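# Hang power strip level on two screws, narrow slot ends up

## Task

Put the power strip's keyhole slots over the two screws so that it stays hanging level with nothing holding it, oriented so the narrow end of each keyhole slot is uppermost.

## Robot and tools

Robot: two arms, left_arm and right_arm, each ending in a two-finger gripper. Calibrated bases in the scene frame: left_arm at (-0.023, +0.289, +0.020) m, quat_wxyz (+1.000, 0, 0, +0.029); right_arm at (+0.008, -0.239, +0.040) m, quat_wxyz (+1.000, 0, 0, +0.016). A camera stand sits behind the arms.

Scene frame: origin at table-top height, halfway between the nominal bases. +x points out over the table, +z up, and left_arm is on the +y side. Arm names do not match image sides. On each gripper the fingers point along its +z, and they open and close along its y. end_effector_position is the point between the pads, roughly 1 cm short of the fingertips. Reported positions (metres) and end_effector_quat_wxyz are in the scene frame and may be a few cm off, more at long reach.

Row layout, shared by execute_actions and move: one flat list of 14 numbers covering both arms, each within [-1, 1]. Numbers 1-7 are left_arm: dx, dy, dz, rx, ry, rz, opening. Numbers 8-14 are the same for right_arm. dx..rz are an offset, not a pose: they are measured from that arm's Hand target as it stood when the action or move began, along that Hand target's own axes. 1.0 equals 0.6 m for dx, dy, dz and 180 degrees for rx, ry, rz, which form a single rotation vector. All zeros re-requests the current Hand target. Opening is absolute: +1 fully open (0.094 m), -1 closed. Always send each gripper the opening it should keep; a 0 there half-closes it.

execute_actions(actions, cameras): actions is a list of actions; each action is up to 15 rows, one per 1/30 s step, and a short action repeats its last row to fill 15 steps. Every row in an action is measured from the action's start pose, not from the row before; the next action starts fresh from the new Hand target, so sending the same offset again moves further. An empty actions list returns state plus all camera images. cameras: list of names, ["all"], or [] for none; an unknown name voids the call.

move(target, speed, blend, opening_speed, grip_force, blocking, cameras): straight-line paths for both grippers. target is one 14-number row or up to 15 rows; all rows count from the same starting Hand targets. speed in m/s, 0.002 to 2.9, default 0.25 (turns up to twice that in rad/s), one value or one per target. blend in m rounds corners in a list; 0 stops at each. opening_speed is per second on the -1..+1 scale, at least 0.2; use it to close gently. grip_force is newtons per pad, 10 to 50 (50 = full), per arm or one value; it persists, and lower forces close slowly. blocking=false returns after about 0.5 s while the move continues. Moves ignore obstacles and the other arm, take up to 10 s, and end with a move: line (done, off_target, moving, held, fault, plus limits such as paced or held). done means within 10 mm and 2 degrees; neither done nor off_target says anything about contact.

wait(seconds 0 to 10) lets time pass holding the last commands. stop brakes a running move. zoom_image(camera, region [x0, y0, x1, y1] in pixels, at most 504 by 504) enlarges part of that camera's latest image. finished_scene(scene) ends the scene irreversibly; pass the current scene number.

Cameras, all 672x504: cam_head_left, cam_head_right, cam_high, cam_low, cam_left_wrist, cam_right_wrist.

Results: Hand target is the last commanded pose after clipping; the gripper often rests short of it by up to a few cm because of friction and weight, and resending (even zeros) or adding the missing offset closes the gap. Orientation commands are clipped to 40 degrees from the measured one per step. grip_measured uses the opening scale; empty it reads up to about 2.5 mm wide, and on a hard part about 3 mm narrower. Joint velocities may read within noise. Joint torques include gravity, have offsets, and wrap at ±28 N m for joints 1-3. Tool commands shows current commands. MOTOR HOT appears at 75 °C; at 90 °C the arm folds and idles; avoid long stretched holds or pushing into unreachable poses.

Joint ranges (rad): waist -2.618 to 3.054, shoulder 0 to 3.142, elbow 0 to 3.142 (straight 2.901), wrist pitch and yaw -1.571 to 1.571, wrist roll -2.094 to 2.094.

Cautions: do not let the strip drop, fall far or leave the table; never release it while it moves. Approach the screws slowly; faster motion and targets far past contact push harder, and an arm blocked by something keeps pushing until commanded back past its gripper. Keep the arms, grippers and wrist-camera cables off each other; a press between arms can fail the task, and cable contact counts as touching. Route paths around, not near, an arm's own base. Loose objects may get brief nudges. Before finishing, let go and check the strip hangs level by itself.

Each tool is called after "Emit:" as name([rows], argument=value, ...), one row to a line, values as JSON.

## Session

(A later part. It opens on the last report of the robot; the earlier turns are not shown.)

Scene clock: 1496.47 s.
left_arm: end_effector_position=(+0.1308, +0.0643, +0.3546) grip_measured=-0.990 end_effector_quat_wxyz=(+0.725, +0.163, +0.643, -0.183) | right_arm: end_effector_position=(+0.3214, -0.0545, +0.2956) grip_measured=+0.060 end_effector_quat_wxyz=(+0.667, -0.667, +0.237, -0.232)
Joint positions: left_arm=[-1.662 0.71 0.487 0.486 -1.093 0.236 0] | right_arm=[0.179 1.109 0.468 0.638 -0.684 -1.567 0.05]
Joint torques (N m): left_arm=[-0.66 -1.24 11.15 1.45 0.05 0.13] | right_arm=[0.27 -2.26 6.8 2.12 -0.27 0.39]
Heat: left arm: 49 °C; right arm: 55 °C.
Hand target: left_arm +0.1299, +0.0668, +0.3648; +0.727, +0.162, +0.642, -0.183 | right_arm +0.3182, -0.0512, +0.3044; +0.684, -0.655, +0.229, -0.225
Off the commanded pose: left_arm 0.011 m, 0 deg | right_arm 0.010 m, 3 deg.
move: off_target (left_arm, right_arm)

Emit:
move(target=[0,0.0632,0.0412,0,0,0,-0.3,0,0,0,0,0,0,-1], speed=0.025)

Scene clock: 1521.30 s.
left_arm: end_effector_position=(+0.1694, +0.0848, +0.3568) grip_measured=-0.302 end_effector_quat_wxyz=(+0.724, +0.167, +0.645, -0.180) | right_arm: end_effector_position=(+0.3214, -0.0545, +0.2957) grip_measured=+0.060 end_effector_quat_wxyz=(+0.667, -0.667, +0.237, -0.233)
Joint positions: left_arm=[-1.351 0.618 0.514 0.263 -0.789 0.123 0.033] | right_arm=[0.179 1.109 0.468 0.639 -0.684 -1.567 0.05]
Joint torques (N m): left_arm=[0.64 -0.76 11.19 1.72 0.09 0.04] | right_arm=[0.28 -2.21 6.78 2.12 -0.25 0.38]
Heat: left arm: 50 °C; right arm: 54 °C.
Hand target: left_arm +0.1695, +0.0886, +0.3681; +0.727, +0.162, +0.642, -0.183 | right_arm +0.3182, -0.0512, +0.3044; +0.684, -0.655, +0.229, -0.225
Off the commanded pose: left_arm 0.012 m, 1 deg | right_arm 0.010 m, 3 deg.
move: off_target (left_arm, right_arm)

Emit:
move(target=[0,-0.0632,-0.0412,0,0,0,-1,0,0,0,0,0,0,-0.3], speed=0.05, cameras=["cam_left_wrist"])

Scene clock: 1526.30 s.
left_arm: end_effector_position=(+0.1310, +0.0662, +0.3603) grip_measured=-0.990 end_effector_quat_wxyz=(+0.724, +0.163, +0.645, -0.184) | right_arm: end_effector_position=(+0.3214, -0.0545, +0.2957) grip_measured=+0.060 end_effector_quat_wxyz=(+0.667, -0.667, +0.237, -0.233)
Joint positions: left_arm=[-1.661 0.699 0.514 0.437 -1.094 0.224 0] | right_arm=[0.179 1.109 0.468 0.639 -0.684 -1.567 0.05]
Joint torques (N m): left_arm=[-0.69 -0.24 8.81 1.9 0.05 0.21] | right_arm=[0.31 -2.25 6.75 2.15 -0.25 0.37]
Heat: left arm: 50 °C; right arm: 54 °C.
Hand target: left_arm +0.1299, +0.0668, +0.3649; +0.727, +0.162, +0.642, -0.183 | right_arm +0.3182, -0.0512, +0.3044; +0.684, -0.655, +0.229, -0.225
Off the commanded pose: left_arm 0.005 m, 1 deg | right_arm 0.010 m, 3 deg.
move: off_target (right_arm)
Images, in order (width x height): cam_left_wrist 672x504.

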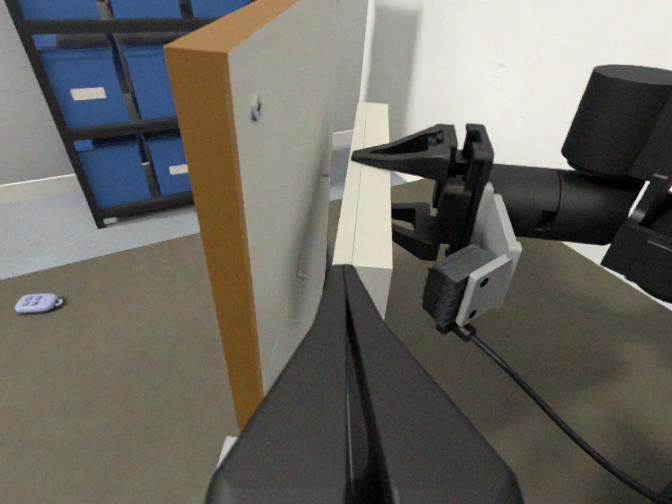

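Emit:
move(target=[0,0,0,0,0,0,-1,0,0.0632,0.0412,0,0,0,-0.3], speed=0.025, cameras=["cam_left_wrist", "cam_head_left"])

Scene clock: 1531.93 s.
left_arm: end_effector_position=(+0.1310, +0.0663, +0.3605) grip_measured=-0.990 end_effector_quat_wxyz=(+0.724, +0.162, +0.645, -0.184) | right_arm: end_effector_position=(+0.3367, -0.0340, +0.2596) grip_measured=+0.060 end_effector_quat_wxyz=(+0.668, -0.668, +0.235, -0.230)
Joint positions: left_arm=[-1.661 0.699 0.514 0.439 -1.094 0.225 0] | right_arm=[0.249 1.324 0.428 0.892 -0.621 -1.566 0.05]
Joint torques (N m): left_arm=[-0.69 -0.21 8.77 1.87 0.06 0.2] | right_arm=[0.8 -3.14 5.79 2.22 -0.09 0.35]
Heat: left arm: 50 °C; right arm: 53 °C.
Hand target: left_arm +0.1299, +0.0668, +0.3649; +0.727, +0.162, +0.642, -0.183 | right_arm +0.3334, -0.0300, +0.2674; +0.684, -0.655, +0.229, -0.225
Off the commanded pose: left_arm 0.005 m, 1 deg | right_arm 0.009 m, 3 deg.
move: off_target (right_arm)
Images, in order (width x height): cam_head_left 672x504, cam_left_wrist 672x504.

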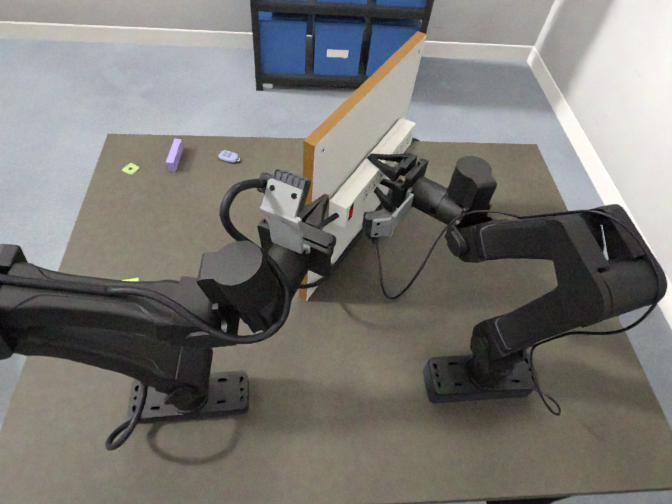

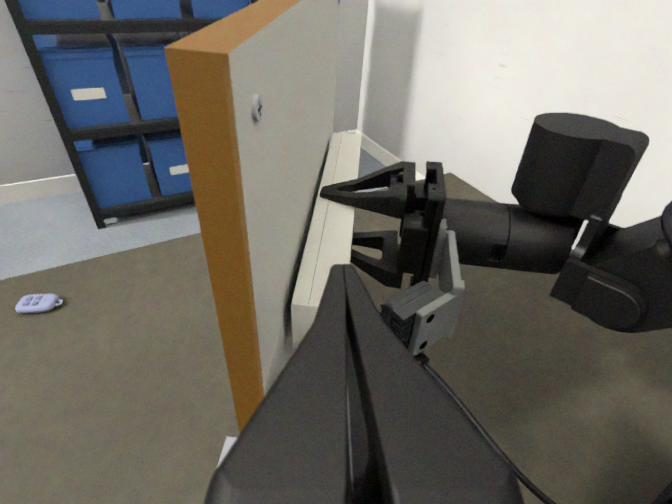

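Emit:
move(target=[0,0,0,0,0,0,-1,0,0.02,0.012,0,0,0,-0.3], speed=0.02, cameras=["cam_left_wrist"])

Scene clock: 1535.53 s.
left_arm: end_effector_position=(+0.1310, +0.0663, +0.3605) grip_measured=-0.990 end_effector_quat_wxyz=(+0.724, +0.162, +0.645, -0.184) | right_arm: end_effector_position=(+0.3386, -0.0322, +0.2571) grip_measured=+0.060 end_effector_quat_wxyz=(+0.679, -0.656, +0.228, -0.237)
Joint positions: left_arm=[-1.661 0.699 0.514 0.439 -1.094 0.225 0] | right_arm=[0.256 1.385 0.405 1.022 -0.612 -1.547 0.05]
Joint torques (N m): left_arm=[-0.7 -0.21 8.8 1.88 0.06 0.2] | right_arm=[1.87 -2.06 6.5 1.84 0.05 0.17]
Heat: left arm: 50 °C; right arm: 53 °C.
Hand target: left_arm +0.1299, +0.0668, +0.3649; +0.727, +0.162, +0.642, -0.183 | right_arm +0.3379, -0.0238, +0.2557; +0.684, -0.655, +0.229, -0.225
Off the commanded pose: left_arm 0.005 m, 1 deg | right_arm 0.009 m, 2 deg.
move: done
Images, in order (width x height): cam_left_wrist 672x504.

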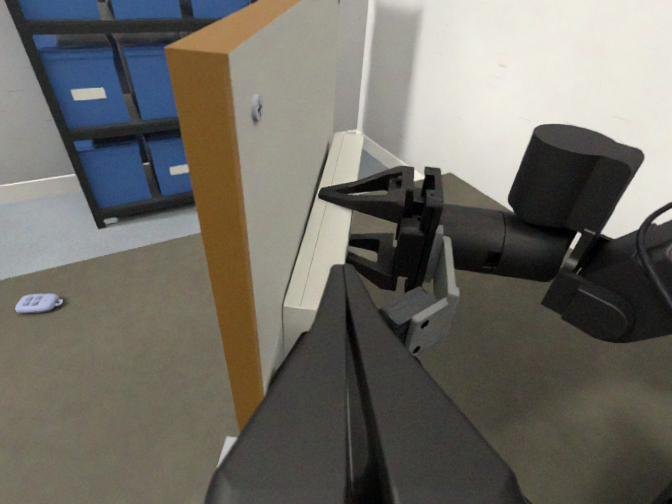

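Emit:
zoom_image(camera="cam_left_wrist", region=[230, 90, 400, 360])

Emit:
move(target=[0,0,0,0,0,0,-1,0,0.012,0.006,0,0,0,-0.3], speed=0.02, cameras=["cam_left_wrist"])

Scaled by 1.867.

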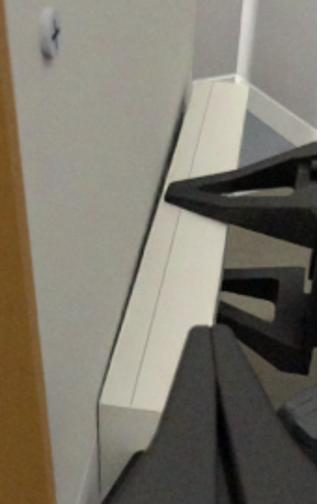

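Scene clock: 1543.30 s.
left_arm: end_effector_position=(+0.1310, +0.0663, +0.3605) grip_measured=-0.990 end_effector_quat_wxyz=(+0.724, +0.162, +0.645, -0.184) | right_arm: end_effector_position=(+0.3388, -0.0324, +0.2565) grip_measured=+0.060 end_effector_quat_wxyz=(+0.687, -0.648, +0.225, -0.241)
Joint positions: left_arm=[-1.661 0.699 0.514 0.439 -1.094 0.225 0] | right_arm=[0.256 1.419 0.391 1.101 -0.61 -1.532 0.05]
Joint torques (N m): left_arm=[-0.7 -0.2 8.79 1.87 0.06 0.2] | right_arm=[2.66 -1.47 7.04 1.48 0.17 0.02]
Heat: left arm: 50 °C; right arm: 54 °C.
Hand target: left_arm +0.1299, +0.0668, +0.3649; +0.727, +0.162, +0.642, -0.183 | right_arm +0.3401, -0.0207, +0.2486; +0.684, -0.655, +0.229, -0.225
Off the commanded pose: left_arm 0.005 m, 1 deg | right_arm 0.014 m, 2 deg.
move: off_target (right_arm)
Images, in order (width x height): cam_left_wrist 672x504.

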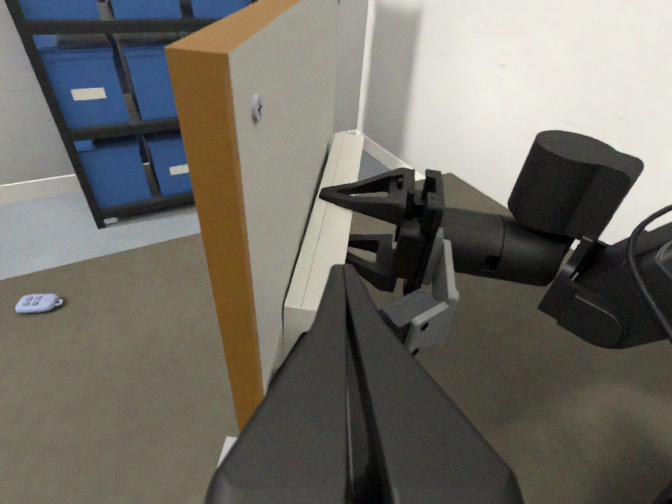

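Emit:
zoom_image(camera="cam_left_wrist", region=[260, 100, 400, 360])

Scaled by 1.938.

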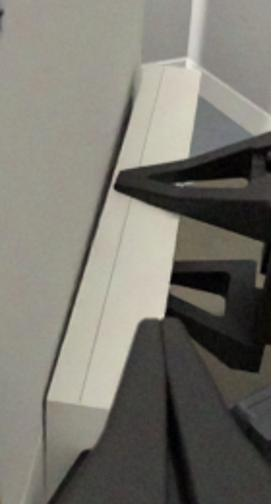

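Emit:
move(target=[0,0,0,0,0,0,-1,0,-0.005,0.006,-0.03,0,0,-0.3], speed=0.03, cameras=["cam_left_wrist"])

Scene clock: 1555.63 s.
left_arm: end_effector_position=(+0.1310, +0.0663, +0.3605) grip_measured=-0.990 end_effector_quat_wxyz=(+0.724, +0.162, +0.645, -0.184) | right_arm: end_effector_position=(+0.3390, -0.0321, +0.2563) grip_measured=+0.060 end_effector_quat_wxyz=(+0.664, -0.669, +0.235, -0.237)
Joint positions: left_arm=[-1.661 0.699 0.514 0.439 -1.094 0.225 0] | right_arm=[0.262 1.34 0.427 0.905 -0.596 -1.581 0.05]
Joint torques (N m): left_arm=[-0.7 -0.2 8.79 1.87 0.06 0.21] | right_arm=[2.69 -2.37 10.15 0.88 0.04 -0.08]
Heat: left arm: 51 °C; right arm: 53 °C.
Hand target: left_arm +0.1299, +0.0668, +0.3649; +0.727, +0.162, +0.642, -0.183 | right_arm +0.3424, -0.0180, +0.2517; +0.652, -0.687, +0.240, -0.214
Off the commanded pose: left_arm 0.005 m, 1 deg | right_arm 0.015 m, 4 deg.
move: off_target (right_arm)
Images, in order (width x height): cam_left_wrist 672x504.

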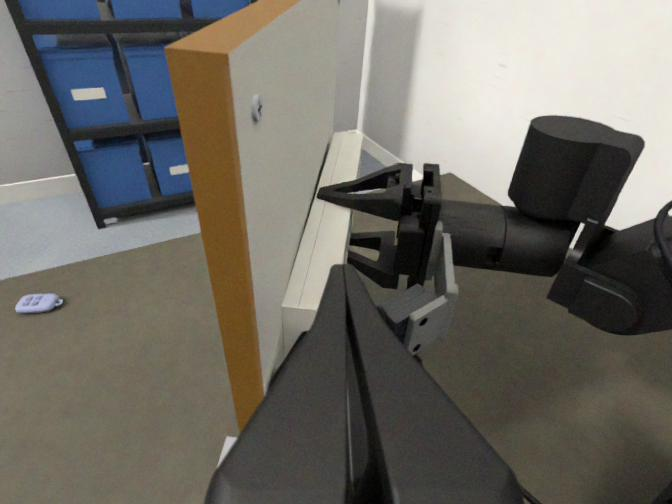

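Emit:
move(target=[0,0,0,0,0,0,-1,0,0.03,0,-0.006,0,0,-0.3], speed=0.02, cameras=["cam_left_wrist"])

Scene clock: 1561.13 s.
left_arm: end_effector_position=(+0.1310, +0.0663, +0.3605) grip_measured=-0.990 end_effector_quat_wxyz=(+0.724, +0.162, +0.645, -0.184) | right_arm: end_effector_position=(+0.3392, -0.0318, +0.2565) grip_measured=+0.060 end_effector_quat_wxyz=(+0.664, -0.669, +0.233, -0.238)
Joint positions: left_arm=[-1.661 0.699 0.514 0.439 -1.094 0.225 0] | right_arm=[0.262 1.344 0.427 0.913 -0.597 -1.583 0.05]
Joint torques (N m): left_arm=[-0.69 -0.21 8.77 1.87 0.05 0.2] | right_arm=[2.52 0.06 7.47 1.15 0.03 -0.21]
Heat: left arm: 51 °C; right arm: 55 °C.
Hand target: left_arm +0.1299, +0.0668, +0.3649; +0.727, +0.162, +0.642, -0.183 | right_arm +0.3414, -0.0186, +0.2337; +0.646, -0.693, +0.242, -0.211
Off the commanded pose: left_arm 0.005 m, 1 deg | right_arm 0.026 m, 5 deg.
move: off_target (right_arm)
Images, in order (width x height): cam_left_wrist 672x504.

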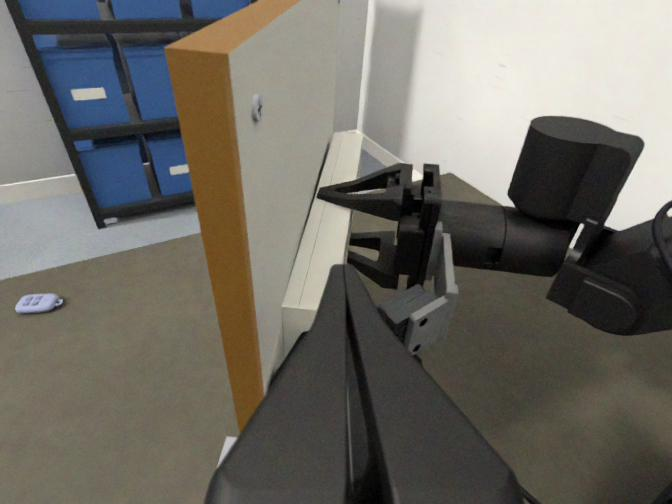

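Emit:
move(target=[0,0,0,0,0,0,-1,0.012,0,0,0,0,0,-0.3], speed=0.02)

Scene clock: 1576.90 s.
left_arm: end_effector_position=(+0.1310, +0.0663, +0.3605) grip_measured=-0.990 end_effector_quat_wxyz=(+0.724, +0.162, +0.645, -0.184) | right_arm: end_effector_position=(+0.3393, -0.0321, +0.2558) grip_measured=+0.060 end_effector_quat_wxyz=(+0.669, -0.669, +0.226, -0.233)
Joint positions: left_arm=[-1.661 0.699 0.514 0.439 -1.094 0.225 0] | right_arm=[0.248 1.364 0.427 0.943 -0.63 -1.578 0.05]
Joint torques (N m): left_arm=[-0.7 -0.21 8.79 1.87 0.06 0.2] | right_arm=[1.57 -0.01 8.36 0.94 0.16 -0.27]
Heat: left arm: 51 °C; right arm: 56 °C.
Hand target: left_arm +0.1299, +0.0668, +0.3649; +0.727, +0.162, +0.642, -0.183 | right_arm +0.3471, -0.0229, +0.2335; +0.645, -0.693, +0.242, -0.211
Off the commanded pose: left_arm 0.005 m, 1 deg | right_arm 0.025 m, 5 deg.
move: off_target (right_arm)

Emit:
move(target=[0,0,0,0,0,0,-1,0.01,0,0,0,0,0,-0.3], speed=0.02, cameras=["cam_left_wrist"])

Scene clock: 1581.10 s.
left_arm: end_effector_position=(+0.1310, +0.0663, +0.3605) grip_measured=-0.990 end_effector_quat_wxyz=(+0.724, +0.162, +0.645, -0.184) | right_arm: end_effector_position=(+0.3392, -0.0323, +0.2553) grip_measured=+0.060 end_effector_quat_wxyz=(+0.673, -0.668, +0.219, -0.229)
Joint positions: left_arm=[-1.661 0.699 0.514 0.439 -1.094 0.225 0] | right_arm=[0.237 1.382 0.427 0.97 -0.658 -1.573 0.05]
Joint torques (N m): left_arm=[-0.69 -0.2 8.8 1.87 0.05 0.2] | right_arm=[0.87 -0.28 9.14 0.75 0.21 -0.32]
Heat: left arm: 51 °C; right arm: 56 °C.
Hand target: left_arm +0.1299, +0.0668, +0.3649; +0.727, +0.162, +0.642, -0.183 | right_arm +0.3518, -0.0265, +0.2335; +0.646, -0.693, +0.241, -0.211
Off the commanded pose: left_arm 0.005 m, 1 deg | right_arm 0.026 m, 5 deg.
move: off_target (right_arm)
Images, in order (width x height): cam_left_wrist 672x504.

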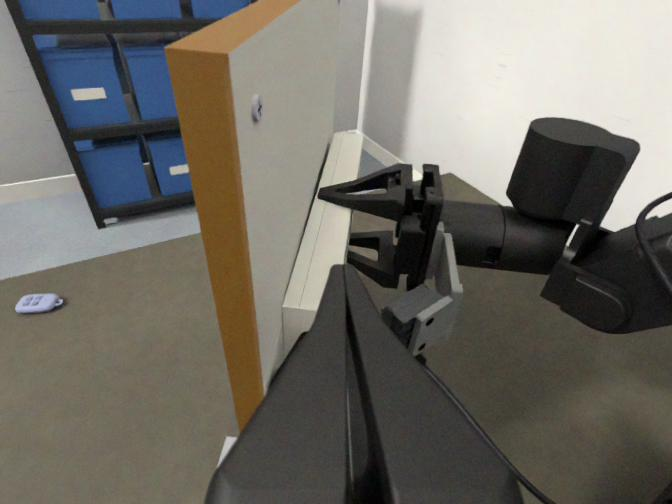

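Emit:
move(target=[0,0,0,0,0,0,-1,0.012,0,0,0,0,0,-0.3], speed=0.02)

Scene clock: 1586.73 s.
left_arm: end_effector_position=(+0.1310, +0.0663, +0.3605) grip_measured=-0.990 end_effector_quat_wxyz=(+0.724, +0.162, +0.645, -0.184) | right_arm: end_effector_position=(+0.3394, -0.0326, +0.2549) grip_measured=+0.060 end_effector_quat_wxyz=(+0.677, -0.671, +0.209, -0.220)
Joint positions: left_arm=[-1.661 0.699 0.514 0.439 -1.094 0.225 0] | right_arm=[0.219 1.4 0.436 0.982 -0.703 -1.572 0.05]
Joint torques (N m): left_arm=[-0.7 -0.2 8.79 1.87 0.06 0.2] | right_arm=[0.29 -0.43 9.33 0.65 0.44 -0.36]
Heat: left arm: 51 °C; right arm: 57 °C.
Hand target: left_arm +0.1299, +0.0668, +0.3649; +0.727, +0.162, +0.642, -0.183 | right_arm +0.3576, -0.0310, +0.2333; +0.645, -0.693, +0.242, -0.211
Off the commanded pose: left_arm 0.005 m, 1 deg | right_arm 0.028 m, 6 deg.
move: off_target (right_arm)

Emit:
move(target=[0,0,0,0,0,0,-1,0,0,-0.013,0,0,0,-0.3], speed=0.02, cameras=["cam_left_wrist"])

Scene clock: 1602.83 s.
left_arm: end_effector_position=(+0.1310, +0.0663, +0.3605) grip_measured=-0.990 end_effector_quat_wxyz=(+0.724, +0.162, +0.645, -0.184) | right_arm: end_effector_position=(+0.3401, -0.0341, +0.2549) grip_measured=+0.060 end_effector_quat_wxyz=(+0.677, -0.670, +0.210, -0.221)
Joint positions: left_arm=[-1.661 0.699 0.514 0.439 -1.094 0.225 0] | right_arm=[0.214 1.4 0.436 0.982 -0.706 -1.572 0.05]
Joint torques (N m): left_arm=[-0.7 -0.21 8.79 1.87 0.06 0.2] | right_arm=[-0.73 -2.28 7.99 0.56 0.27 -0.36]
Heat: left arm: 51 °C; right arm: 55 °C.
Hand target: left_arm +0.1299, +0.0668, +0.3649; +0.727, +0.162, +0.642, -0.183 | right_arm +0.3529, -0.0371, +0.2339; +0.646, -0.693, +0.242, -0.211
Off the commanded pose: left_arm 0.005 m, 1 deg | right_arm 0.025 m, 6 deg.
move: off_target (right_arm)
Images, in order (width x height): cam_left_wrist 672x504.

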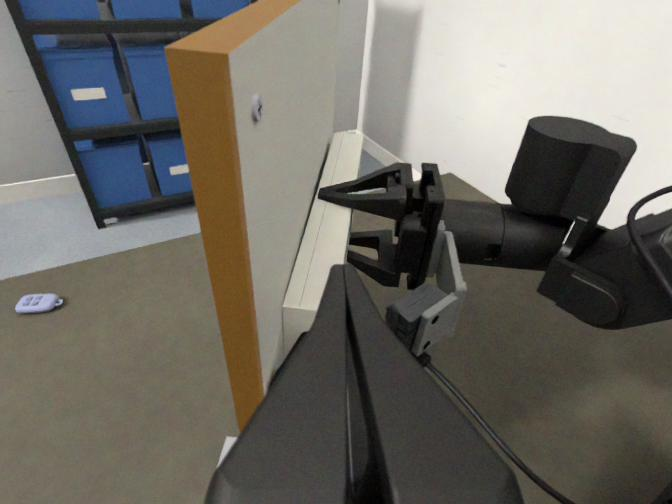

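Emit:
move(target=[0,0,0,0,0,0,-1,0,0.03,-0.006,0,0,0,-0.3], speed=0.02)

Emit:
zoom_image(camera="cam_left_wrist", region=[260, 100, 400, 360])

Scene clock: 1610.73 s.
left_arm: end_effector_position=(+0.1310, +0.0663, +0.3605) grip_measured=-0.990 end_effector_quat_wxyz=(+0.724, +0.162, +0.645, -0.184) | right_arm: end_effector_position=(+0.3401, -0.0342, +0.2548) grip_measured=+0.059 end_effector_quat_wxyz=(+0.684, -0.666, +0.201, -0.219)
Joint positions: left_arm=[-1.661 0.699 0.514 0.439 -1.094 0.225 0] | right_arm=[0.204 1.431 0.431 1.042 -0.732 -1.56 0.05]
Joint torques (N m): left_arm=[-0.7 -0.21 8.79 1.87 0.06 0.2] | right_arm=[-0.9 -1.14 4.3 0.8 0.42 -0.51]
Heat: left arm: 51 °C; right arm: 54 °C.
Hand target: left_arm +0.1299, +0.0668, +0.3649; +0.727, +0.162, +0.642, -0.183 | right_arm +0.3496, -0.0409, +0.2163; +0.646, -0.693, +0.241, -0.211
Off the commanded pose: left_arm 0.005 m, 1 deg | right_arm 0.040 m, 7 deg.
move: off_target (right_arm)

Scaled by 1.938.
This view is cut from an older image: the scene may have changed since it was taken.

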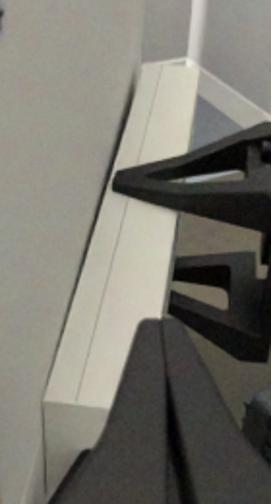

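Emit:
execute_actions(actions=[], cameras=["cam_left_wrist", "cam_head_left", "cam_head_right", "cam_low"])

Emit:
zoom_image(camera="cam_left_wrist", region=[270, 110, 380, 230])

Emit:
zoom_image(camera="cam_left_wrist", region=[250, 230, 370, 360])

Scene clock: 1618.87 s.
left_arm: end_effector_position=(+0.1310, +0.0663, +0.3605) grip_measured=-0.990 end_effector_quat_wxyz=(+0.724, +0.162, +0.645, -0.184) | right_arm: end_effector_position=(+0.3401, -0.0342, +0.2548) grip_measured=+0.059 end_effector_quat_wxyz=(+0.684, -0.666, +0.201, -0.219)
Joint positions: left_arm=[-1.661 0.699 0.514 0.439 -1.094 0.225 0] | right_arm=[0.204 1.431 0.431 1.042 -0.732 -1.56 0.05]
Joint velocities: within noise
Joint torques (N m): left_arm=[-0.7 -0.21 8.79 1.87 0.06 0.2] | right_arm=[-0.87 -1.18 4.37 0.84 0.43 -0.51]
Heat: left arm: 51 °C; right arm: 52 °C.
Hand target: left_arm +0.1299, +0.0668, +0.3649; +0.727, +0.162, +0.642, -0.183 | right_arm +0.3496, -0.0409, +0.2163; +0.646, -0.693, +0.241, -0.211
Tool commands: left_gripper/opening=-1.0 right_gripper/opening=-0.3
Off the commanded pose: left_arm 0.005 m, 1 deg | right_arm 0.040 m, 7 deg.
Images, in order (width x height): cam_head_left 672x504, cam_head_right 672x504, cam_low 672x504, cam_left_wrist 672x504.

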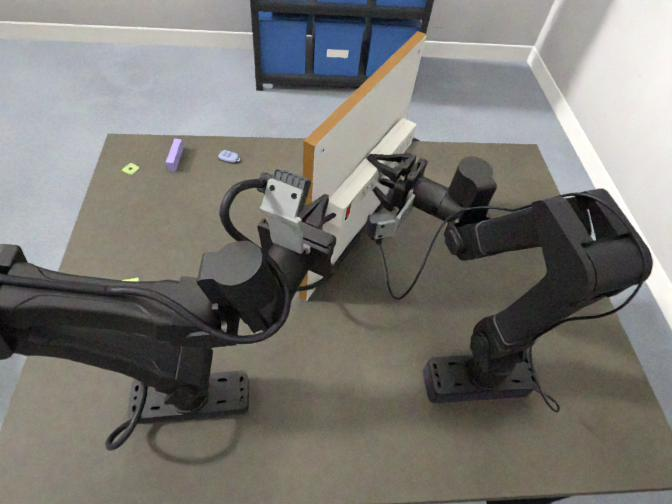

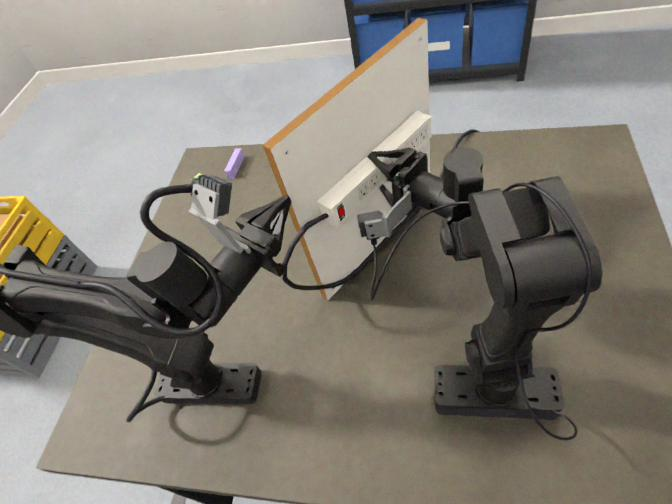

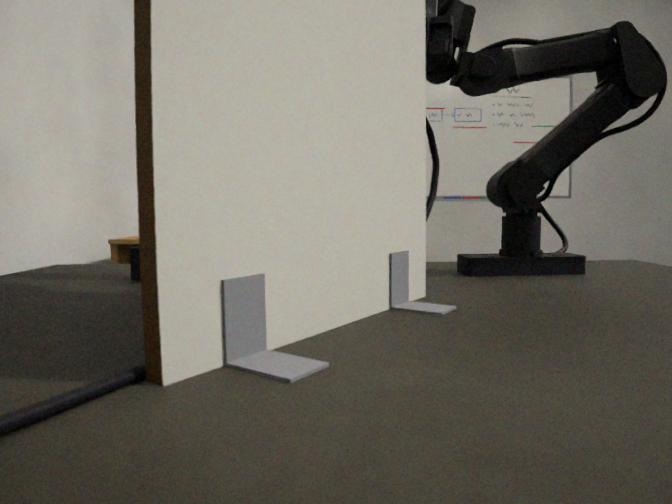

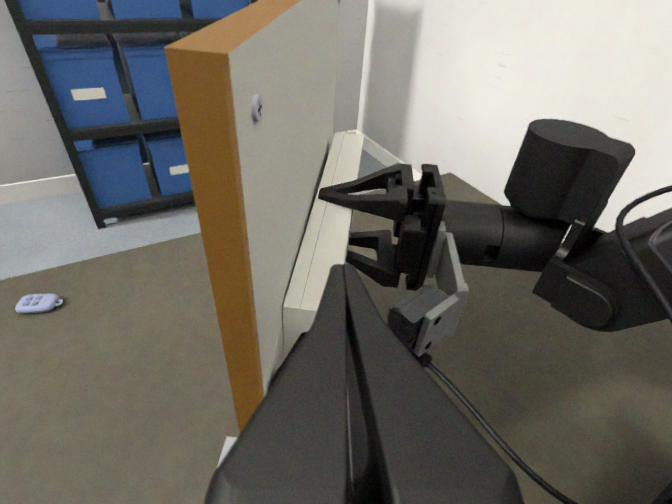

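Scaled by 4.200.

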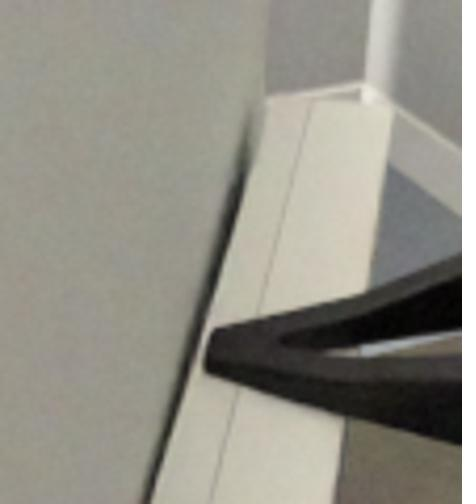

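Scaled by 3.877.

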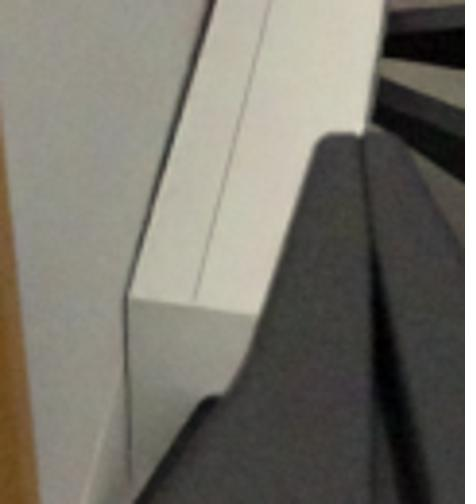

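Emit:
zoom_image(camera="cam_head_right", region=[250, 10, 450, 160])

Emit:
zoom_image(camera="cam_head_right", region=[300, 90, 450, 230])

Scaled by 2.520.

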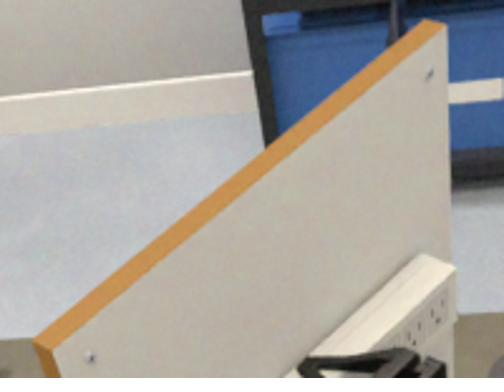

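Scaled by 3.360.

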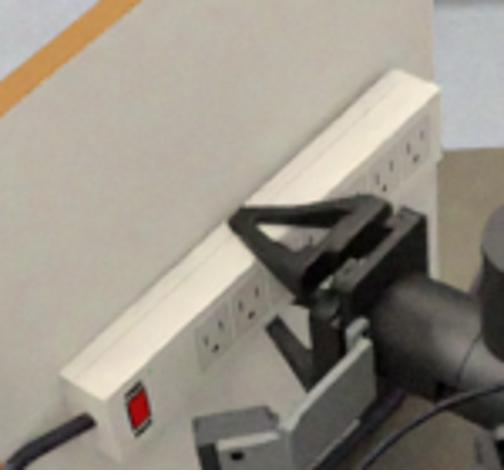

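Emit:
move(target=[0,0,0,0,0,0,-1,0,-0.06,0,0,0,0,-0.3], speed=0.03)

Scene clock: 1661.10 s.
left_arm: end_effector_position=(+0.1310, +0.0663, +0.3605) grip_measured=-0.990 end_effector_quat_wxyz=(+0.724, +0.162, +0.645, -0.184) | right_arm: end_effector_position=(+0.3408, -0.0334, +0.2553) grip_measured=+0.059 end_effector_quat_wxyz=(+0.662, -0.689, +0.213, -0.205)
Joint positions: left_arm=[-1.661 0.699 0.514 0.439 -1.094 0.225 0] | right_arm=[0.205 1.36 0.483 0.821 -0.735 -1.609 0.05]
Joint torques (N m): left_arm=[-0.7 -0.21 8.79 1.87 0.05 0.2] | right_arm=[-0.4 -4.22 8.13 1 0.51 -0.05]
Heat: left arm: 51 °C; right arm: 50 °C.
Hand target: left_arm +0.1299, +0.0668, +0.3649; +0.727, +0.162, +0.642, -0.183 | right_arm +0.3518, -0.0392, +0.2521; +0.646, -0.693, +0.242, -0.211
Off the commanded pose: left_arm 0.005 m, 1 deg | right_arm 0.013 m, 4 deg.
move: off_target (right_arm)

Emit:
move(target=[0,0,0,0,0,0,-1,0,-0.025,0,0.02,0,0,-0.3], speed=0.02)

Scene clock: 1668.00 s.
left_arm: end_effector_position=(+0.1310, +0.0663, +0.3605) grip_measured=-0.990 end_effector_quat_wxyz=(+0.724, +0.162, +0.645, -0.184) | right_arm: end_effector_position=(+0.3409, -0.0334, +0.2565) grip_measured=+0.059 end_effector_quat_wxyz=(+0.663, -0.688, +0.213, -0.205)
Joint positions: left_arm=[-1.661 0.699 0.514 0.439 -1.094 0.225 0] | right_arm=[0.205 1.36 0.484 0.826 -0.735 -1.604 0.05]
Joint torques (N m): left_arm=[-0.69 -0.2 8.79 1.87 0.05 0.2] | right_arm=[-0.32 -3.81 7.95 1.74 0.53 0.35]
Heat: left arm: 51 °C; right arm: 52 °C.
Hand target: left_arm +0.1299, +0.0668, +0.3649; +0.727, +0.162, +0.642, -0.183 | right_arm +0.3528, -0.0384, +0.2672; +0.667, -0.672, +0.235, -0.219
Off the commanded pose: left_arm 0.005 m, 1 deg | right_arm 0.017 m, 4 deg.
move: off_target (right_arm)

Emit:
move(target=[0,0,0,0,0,0,-1,0,-0.03,0,0.008,0,0,-0.3], speed=0.02)

Scene clock: 1670.60 s.
left_arm: end_effector_position=(+0.1310, +0.0663, +0.3605) grip_measured=-0.990 end_effector_quat_wxyz=(+0.724, +0.162, +0.645, -0.184) | right_arm: end_effector_position=(+0.3410, -0.0337, +0.2573) grip_measured=+0.059 end_effector_quat_wxyz=(+0.663, -0.687, +0.216, -0.203)
Joint positions: left_arm=[-1.661 0.699 0.514 0.439 -1.094 0.225 0] | right_arm=[0.205 1.355 0.486 0.817 -0.733 -1.597 0.05]
Joint torques (N m): left_arm=[-0.7 -0.23 8.79 1.87 0.06 0.2] | right_arm=[-0.34 -6.3 9.88 1.61 0.48 0.53]
Heat: left arm: 51 °C; right arm: 53 °C.
Hand target: left_arm +0.1299, +0.0668, +0.3649; +0.727, +0.162, +0.642, -0.183 | right_arm +0.3532, -0.0384, +0.2852; +0.675, -0.664, +0.232, -0.222
Off the commanded pose: left_arm 0.005 m, 1 deg | right_arm 0.031 m, 4 deg.
move: off_target (right_arm)

Emit:
move(target=[0,0,0,0,0,0,-1,0,-0.02,0,0,0,0,-0.3], speed=0.02)

Scene clock: 1673.17 s.
left_arm: end_effector_position=(+0.1310, +0.0663, +0.3605) grip_measured=-0.990 end_effector_quat_wxyz=(+0.724, +0.162, +0.645, -0.184) | right_arm: end_effector_position=(+0.3404, -0.0341, +0.2580) grip_measured=+0.059 end_effector_quat_wxyz=(+0.653, -0.696, +0.221, -0.198)
Joint positions: left_arm=[-1.661 0.699 0.514 0.439 -1.094 0.225 0] | right_arm=[0.205 1.325 0.507 0.726 -0.73 -1.618 0.05]
Joint torques (N m): left_arm=[-0.7 -0.21 8.79 1.87 0.06 0.2] | right_arm=[-0.53 -6.79 10.73 1.83 0.4 0.7]
Heat: left arm: 51 °C; right arm: 53 °C.
Hand target: left_arm +0.1299, +0.0668, +0.3649; +0.727, +0.162, +0.642, -0.183 | right_arm +0.3533, -0.0386, +0.2971; +0.675, -0.664, +0.232, -0.222
Off the commanded pose: left_arm 0.005 m, 1 deg | right_arm 0.041 m, 5 deg.
move: off_target (right_arm)

Emit:
move(target=[0,0,0,0,0,0,-1,0,-0.005,0,0.025,0,0.004,-0.3], speed=0.02, cameras=["cam_left_wrist"])

Emit:
zoom_image(camera="cam_left_wrist", region=[270, 110, 380, 230])

Emit:
zoom_image(camera="cam_left_wrist", region=[250, 230, 370, 360])

Scene clock: 1680.27 s.
left_arm: end_effector_position=(+0.1310, +0.0663, +0.3605) grip_measured=-0.990 end_effector_quat_wxyz=(+0.724, +0.162, +0.645, -0.184) | right_arm: end_effector_position=(+0.3407, -0.0338, +0.2594) grip_measured=+0.059 end_effector_quat_wxyz=(+0.657, -0.693, +0.220, -0.198)
Joint positions: left_arm=[-1.661 0.699 0.514 0.439 -1.094 0.225 0] | right_arm=[0.205 1.331 0.505 0.749 -0.732 -1.608 0.05]
Joint torques (N m): left_arm=[-0.7 -0.21 8.79 1.87 0.05 0.2] | right_arm=[-0.64 -4.26 8.09 3.04 0.39 1.14]
Heat: left arm: 51 °C; right arm: 55 °C.
Hand target: left_arm +0.1299, +0.0668, +0.3649; +0.727, +0.162, +0.642, -0.183 | right_arm +0.3533, -0.0387, +0.3000; +0.702, -0.636, +0.227, -0.226
Off the commanded pose: left_arm 0.005 m, 1 deg | right_arm 0.043 m, 9 deg.
move: off_target (right_arm)
Images, in order (width x height): cam_left_wrist 672x504.

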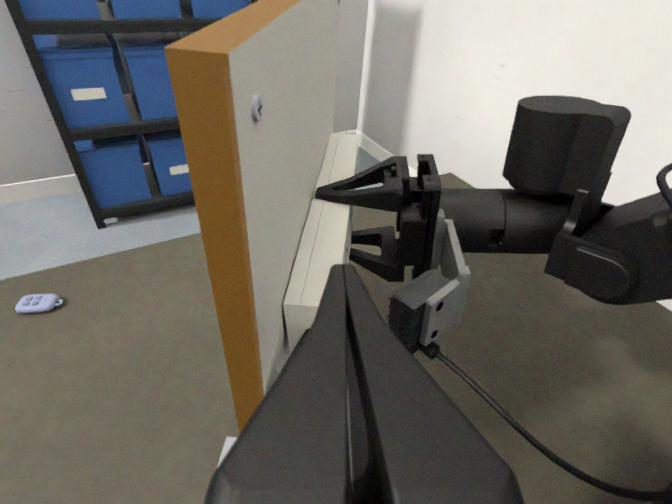

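Scaled by 4.200.

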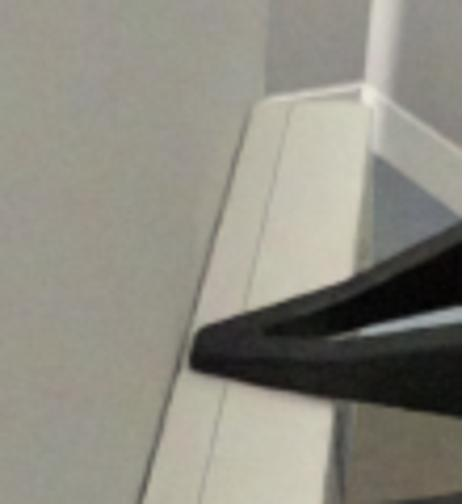

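Scaled by 3.877.

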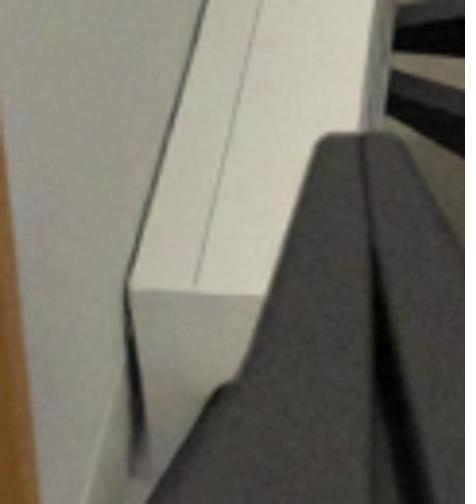

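Emit:
move(target=[0,0,0,0,0,0,-1,0,0,0,0.02,0,-0.008,-0.3], speed=0.02)

Scene clock: 1689.17 s.
left_arm: end_effector_position=(+0.1310, +0.0663, +0.3605) grip_measured=-0.990 end_effector_quat_wxyz=(+0.724, +0.162, +0.645, -0.184) | right_arm: end_effector_position=(+0.3412, -0.0332, +0.2587) grip_measured=+0.059 end_effector_quat_wxyz=(+0.678, -0.673, +0.212, -0.205)
Joint positions: left_arm=[-1.661 0.699 0.514 0.439 -1.094 0.225 0] | right_arm=[0.205 1.392 0.463 0.934 -0.736 -1.557 0.05]
Joint torques (N m): left_arm=[-0.72 -0.21 8.79 1.87 0.06 0.2] | right_arm=[-0.18 -4.44 7.9 3.02 0.62 0.91]
Heat: left arm: 51 °C; right arm: 55 °C.
Hand target: left_arm +0.1299, +0.0668, +0.3649; +0.727, +0.162, +0.642, -0.183 | right_arm +0.3534, -0.0387, +0.3001; +0.719, -0.616, +0.212, -0.242
Off the commanded pose: left_arm 0.005 m, 1 deg | right_arm 0.043 m, 9 deg.
move: off_target (right_arm)

Emit:
move(target=[0,0,0,0,0,0,-1,0,0.075,-0.006,-0.035,0,0,-0.3], speed=0.03)

Scene clock: 1700.23 s.
left_arm: end_effector_position=(+0.1310, +0.0663, +0.3605) grip_measured=-0.990 end_effector_quat_wxyz=(+0.724, +0.162, +0.645, -0.184) | right_arm: end_effector_position=(+0.3427, -0.0315, +0.2571) grip_measured=+0.059 end_effector_quat_wxyz=(+0.689, -0.664, +0.201, -0.211)
Joint positions: left_arm=[-1.661 0.699 0.514 0.439 -1.094 0.225 0] | right_arm=[0.207 1.449 0.448 1.053 -0.74 -1.539 0.05]
Joint torques (N m): left_arm=[-0.7 -0.21 8.8 1.87 0.06 0.2] | right_arm=[0.38 -2.36 6.16 1.8 0.79 0.06]
Heat: left arm: 51 °C; right arm: 54 °C.
Hand target: left_arm +0.1299, +0.0668, +0.3649; +0.727, +0.162, +0.642, -0.183 | right_arm +0.3550, -0.0359, +0.2551; +0.684, -0.655, +0.225, -0.230
Off the commanded pose: left_arm 0.005 m, 1 deg | right_arm 0.013 m, 4 deg.
move: off_target (right_arm)

Emit:
execute_actions(actions=[], cameras=["cam_left_wrist"])

Emit:
zoom_image(camera="cam_left_wrist", region=[270, 110, 380, 230])

Emit:
zoom_image(camera="cam_left_wrist", region=[250, 230, 370, 360])

Scene clock: 1704.80 s.
left_arm: end_effector_position=(+0.1310, +0.0663, +0.3605) grip_measured=-0.990 end_effector_quat_wxyz=(+0.724, +0.162, +0.645, -0.184) | right_arm: end_effector_position=(+0.3427, -0.0315, +0.2571) grip_measured=+0.059 end_effector_quat_wxyz=(+0.689, -0.664, +0.201, -0.211)
Joint positions: left_arm=[-1.661 0.699 0.514 0.439 -1.094 0.225 0] | right_arm=[0.207 1.449 0.448 1.053 -0.74 -1.539 0.05]
Joint velocities: within noise
Joint torques (N m): left_arm=[-0.7 -0.21 8.79 1.87 0.05 0.2] | right_arm=[0.32 -2.47 6.2 1.78 0.8 0.04]
Heat: left arm: 51 °C; right arm: 53 °C.
Hand target: left_arm +0.1299, +0.0668, +0.3649; +0.727, +0.162, +0.642, -0.183 | right_arm +0.3550, -0.0359, +0.2551; +0.684, -0.655, +0.225, -0.230
Tool commands: left_gripper/opening=-1.0 right_gripper/opening=-0.3
Off the commanded pose: left_arm 0.005 m, 1 deg | right_arm 0.013 m, 4 deg.
Images, in order (width x height): cam_left_wrist 672x504.

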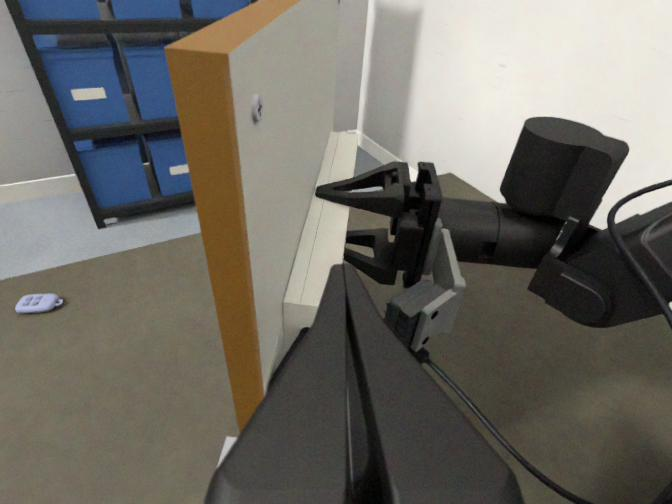

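Scaled by 4.200.

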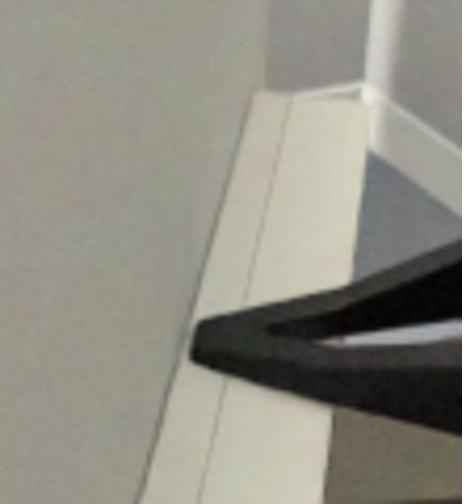

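Scaled by 3.877.

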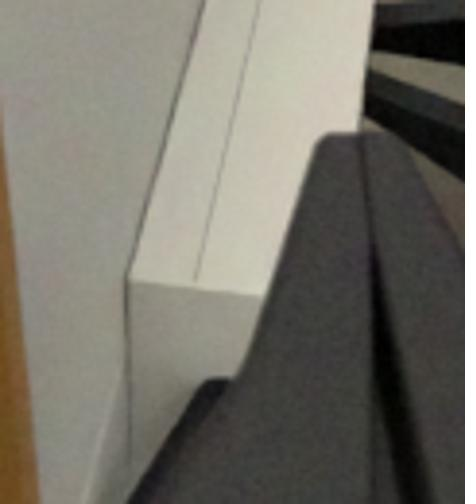

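Emit:
move(target=[0,0,0,0,0,0,-1,0,0.035,-0.004,-0.006,0,0,-0.3], speed=0.02)

Scene clock: 1709.93 s.
left_arm: end_effector_position=(+0.1310, +0.0663, +0.3605) grip_measured=-0.990 end_effector_quat_wxyz=(+0.724, +0.162, +0.645, -0.184) | right_arm: end_effector_position=(+0.3418, -0.0321, +0.2546) grip_measured=+0.059 end_effector_quat_wxyz=(+0.700, -0.652, +0.193, -0.220)
Joint positions: left_arm=[-1.661 0.699 0.514 0.439 -1.094 0.225 0] | right_arm=[0.207 1.503 0.421 1.186 -0.737 -1.518 0.05]
Joint torques (N m): left_arm=[-0.7 -0.21 8.79 1.87 0.06 0.2] | right_arm=[-0.12 -1.84 4.98 1.25 0.71 -0.28]
Heat: left arm: 51 °C; right arm: 53 °C.
Hand target: left_arm +0.1299, +0.0668, +0.3649; +0.727, +0.162, +0.642, -0.183 | right_arm +0.3540, -0.0370, +0.2340; +0.678, -0.661, +0.227, -0.228
Off the commanded pose: left_arm 0.005 m, 1 deg | right_arm 0.024 m, 5 deg.
move: off_target (right_arm)

Emit:
move(target=[0,0,0,0,0,0,-1,-0.012,0,0,-0.012,0,0,-0.3], speed=0.02)

Scene clock: 1713.07 s.
left_arm: end_effector_position=(+0.1310, +0.0663, +0.3605) grip_measured=-0.990 end_effector_quat_wxyz=(+0.724, +0.162, +0.645, -0.184) | right_arm: end_effector_position=(+0.3416, -0.0316, +0.2540) grip_measured=+0.059 end_effector_quat_wxyz=(+0.693, -0.656, +0.199, -0.224)
Joint positions: left_arm=[-1.661 0.699 0.514 0.439 -1.094 0.225 0] | right_arm=[0.216 1.477 0.421 1.136 -0.714 -1.538 0.05]
Joint torques (N m): left_arm=[-0.69 -0.21 8.79 1.87 0.06 0.2] | right_arm=[1.03 -4.25 5.24 0.79 0.68 -0.35]
Heat: left arm: 51 °C; right arm: 53 °C.
Hand target: left_arm +0.1299, +0.0668, +0.3649; +0.727, +0.162, +0.642, -0.183 | right_arm +0.3483, -0.0326, +0.2341; +0.665, -0.674, +0.231, -0.224
Off the commanded pose: left_arm 0.005 m, 1 deg | right_arm 0.021 m, 5 deg.
move: off_target (right_arm)

Emit:
move(target=[0,0,0,0,0,0,-1,-0.012,0.015,0,-0.01,0,0,-0.3], speed=0.02)

Scene clock: 1715.87 s.
left_arm: end_effector_position=(+0.1310, +0.0663, +0.3605) grip_measured=-0.990 end_effector_quat_wxyz=(+0.724, +0.162, +0.645, -0.184) | right_arm: end_effector_position=(+0.3416, -0.0312, +0.2541) grip_measured=+0.059 end_effector_quat_wxyz=(+0.687, -0.657, +0.206, -0.231)
Joint positions: left_arm=[-1.661 0.699 0.514 0.439 -1.094 0.225 0] | right_arm=[0.23 1.453 0.418 1.101 -0.68 -1.551 0.05]
Joint torques (N m): left_arm=[-0.7 -0.21 8.77 1.87 0.06 0.2] | right_arm=[1.78 -3.74 4.22 0.75 0.55 -0.43]
Heat: left arm: 51 °C; right arm: 52 °C.
Hand target: left_arm +0.1299, +0.0668, +0.3649; +0.727, +0.162, +0.642, -0.183 | right_arm +0.3425, -0.0283, +0.2250; +0.655, -0.684, +0.235, -0.220
Off the commanded pose: left_arm 0.005 m, 1 deg | right_arm 0.029 m, 6 deg.
move: off_target (right_arm)

Emit:
move(target=[0,0,0,0,0,0,-1,-0.012,0.01,0,-0.006,0,0,-0.3], speed=0.02)

Scene clock: 1718.57 s.
left_arm: end_effector_position=(+0.1310, +0.0663, +0.3605) grip_measured=-0.990 end_effector_quat_wxyz=(+0.724, +0.162, +0.645, -0.184) | right_arm: end_effector_position=(+0.3407, -0.0293, +0.2417) grip_measured=+0.059 end_effector_quat_wxyz=(+0.672, -0.667, +0.221, -0.233)
Joint positions: left_arm=[-1.661 0.699 0.514 0.439 -1.094 0.225 0] | right_arm=[0.253 1.447 0.402 1.06 -0.632 -1.576 0.05]
Joint torques (N m): left_arm=[-0.72 -0.21 8.79 1.87 0.06 0.2] | right_arm=[2.09 -4.15 4.53 0.97 0.31 -0.29]
Heat: left arm: 51 °C; right arm: 52 °C.
Hand target: left_arm +0.1299, +0.0668, +0.3649; +0.727, +0.162, +0.642, -0.183 | right_arm +0.3366, -0.0241, +0.2193; +0.648, -0.690, +0.237, -0.218
Off the commanded pose: left_arm 0.005 m, 1 deg | right_arm 0.024 m, 5 deg.
move: off_target (right_arm)

Emit:
execute_actions(actions=[], cameras=["cam_left_wrist", "cam_head_left", "cam_head_right"])

Emit:
zoom_image(camera="cam_left_wrist", region=[270, 110, 380, 230])

Emit:
zoom_image(camera="cam_left_wrist", region=[250, 230, 370, 360])

Emit:
zoom_image(camera="cam_head_right", region=[300, 90, 450, 230])

Scene clock: 1722.23 s.
left_arm: end_effector_position=(+0.1310, +0.0663, +0.3605) grip_measured=-0.990 end_effector_quat_wxyz=(+0.724, +0.162, +0.645, -0.184) | right_arm: end_effector_position=(+0.3407, -0.0293, +0.2417) grip_measured=+0.059 end_effector_quat_wxyz=(+0.672, -0.667, +0.221, -0.233)
Joint positions: left_arm=[-1.661 0.699 0.514 0.439 -1.094 0.225 0] | right_arm=[0.253 1.447 0.402 1.06 -0.632 -1.576 0.05]
Joint velocities: within noise
Joint torques (N m): left_arm=[-0.7 -0.21 8.79 1.87 0.05 0.2] | right_arm=[2.09 -4.16 4.55 0.97 0.29 -0.31]
Heat: left arm: 51 °C; right arm: 51 °C.
Hand target: left_arm +0.1299, +0.0668, +0.3649; +0.727, +0.162, +0.642, -0.183 | right_arm +0.3366, -0.0241, +0.2193; +0.648, -0.690, +0.237, -0.218
Tool commands: left_gripper/opening=-1.0 right_gripper/opening=-0.3
Off the commanded pose: left_arm 0.005 m, 1 deg | right_arm 0.024 m, 5 deg.
Images, in order (width x height): cam_head_left 672x504, cam_head_right 672x504, cam_left_wrist 672x504.

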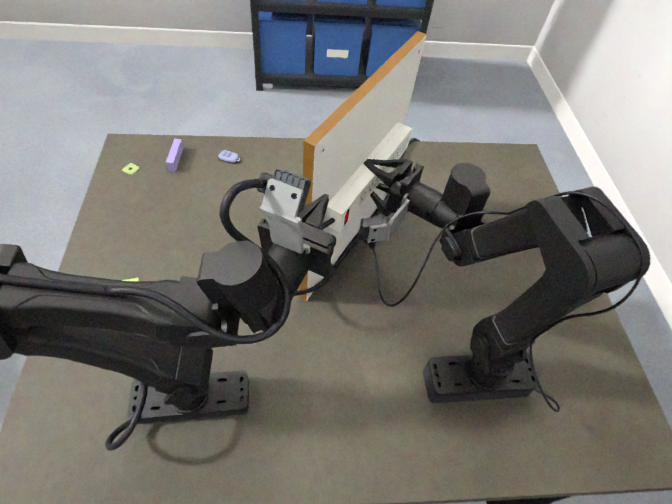

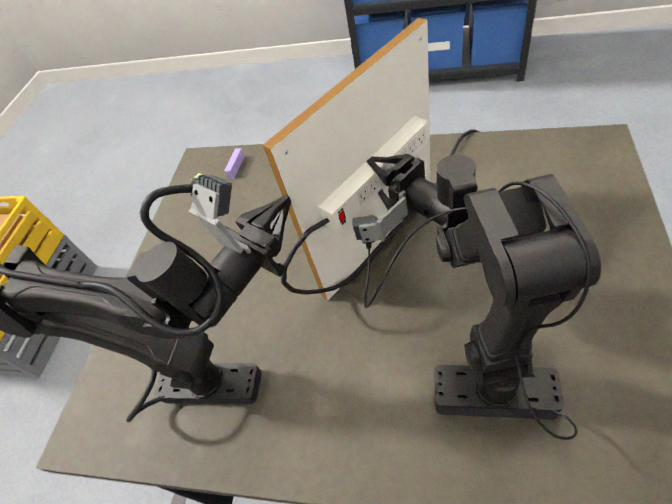

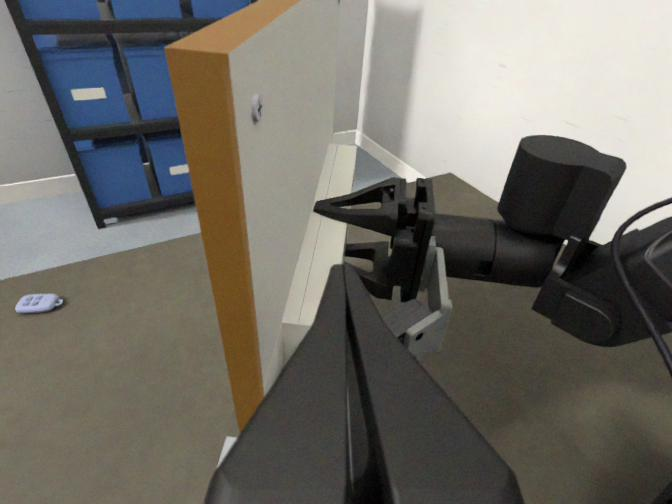

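Scaled by 4.200.

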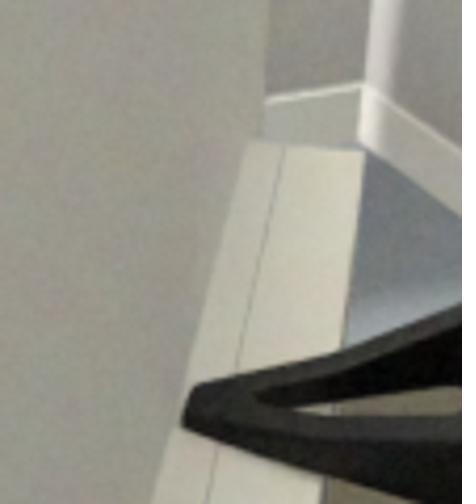

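Scaled by 3.877.

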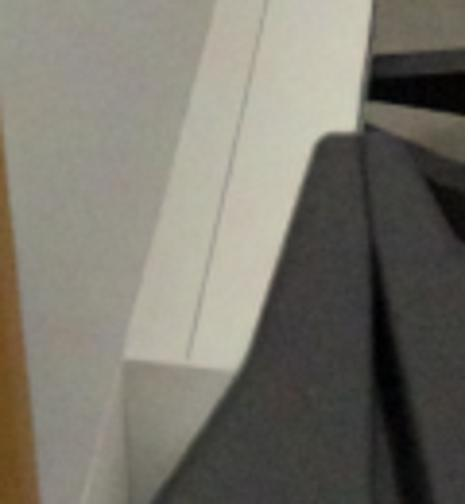

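Scaled by 3.360.

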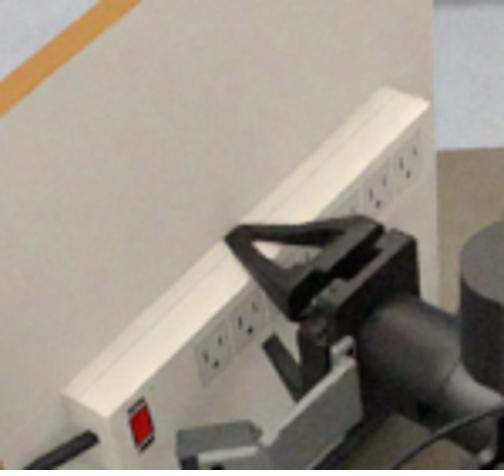

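Emit:
move(target=[0,0,0,0,0,0,-1,0.014,-0.033,-0.005,0,0,0,-0.3], speed=0.02)

Scene clock: 1729.50 s.
left_arm: end_effector_position=(+0.1310, +0.0663, +0.3605) grip_measured=-0.990 end_effector_quat_wxyz=(+0.724, +0.162, +0.645, -0.184) | right_arm: end_effector_position=(+0.3399, -0.0306, +0.2422) grip_measured=+0.059 end_effector_quat_wxyz=(+0.658, -0.681, +0.227, -0.227)
Joint positions: left_arm=[-1.661 0.699 0.514 0.439 -1.094 0.225 0] | right_arm=[0.25 1.392 0.423 0.932 -0.635 -1.604 0.05]
Joint torques (N m): left_arm=[-0.69 -0.21 8.79 1.87 0.06 0.2] | right_arm=[-0.16 -4.82 7.45 1.04 -0.04 -0.05]
Heat: left arm: 51 °C; right arm: 51 °C.
Hand target: left_arm +0.1299, +0.0668, +0.3649; +0.727, +0.162, +0.642, -0.183 | right_arm +0.3423, -0.0307, +0.2390; +0.648, -0.690, +0.237, -0.218
Off the commanded pose: left_arm 0.005 m, 1 deg | right_arm 0.004 m, 2 deg.
move: done


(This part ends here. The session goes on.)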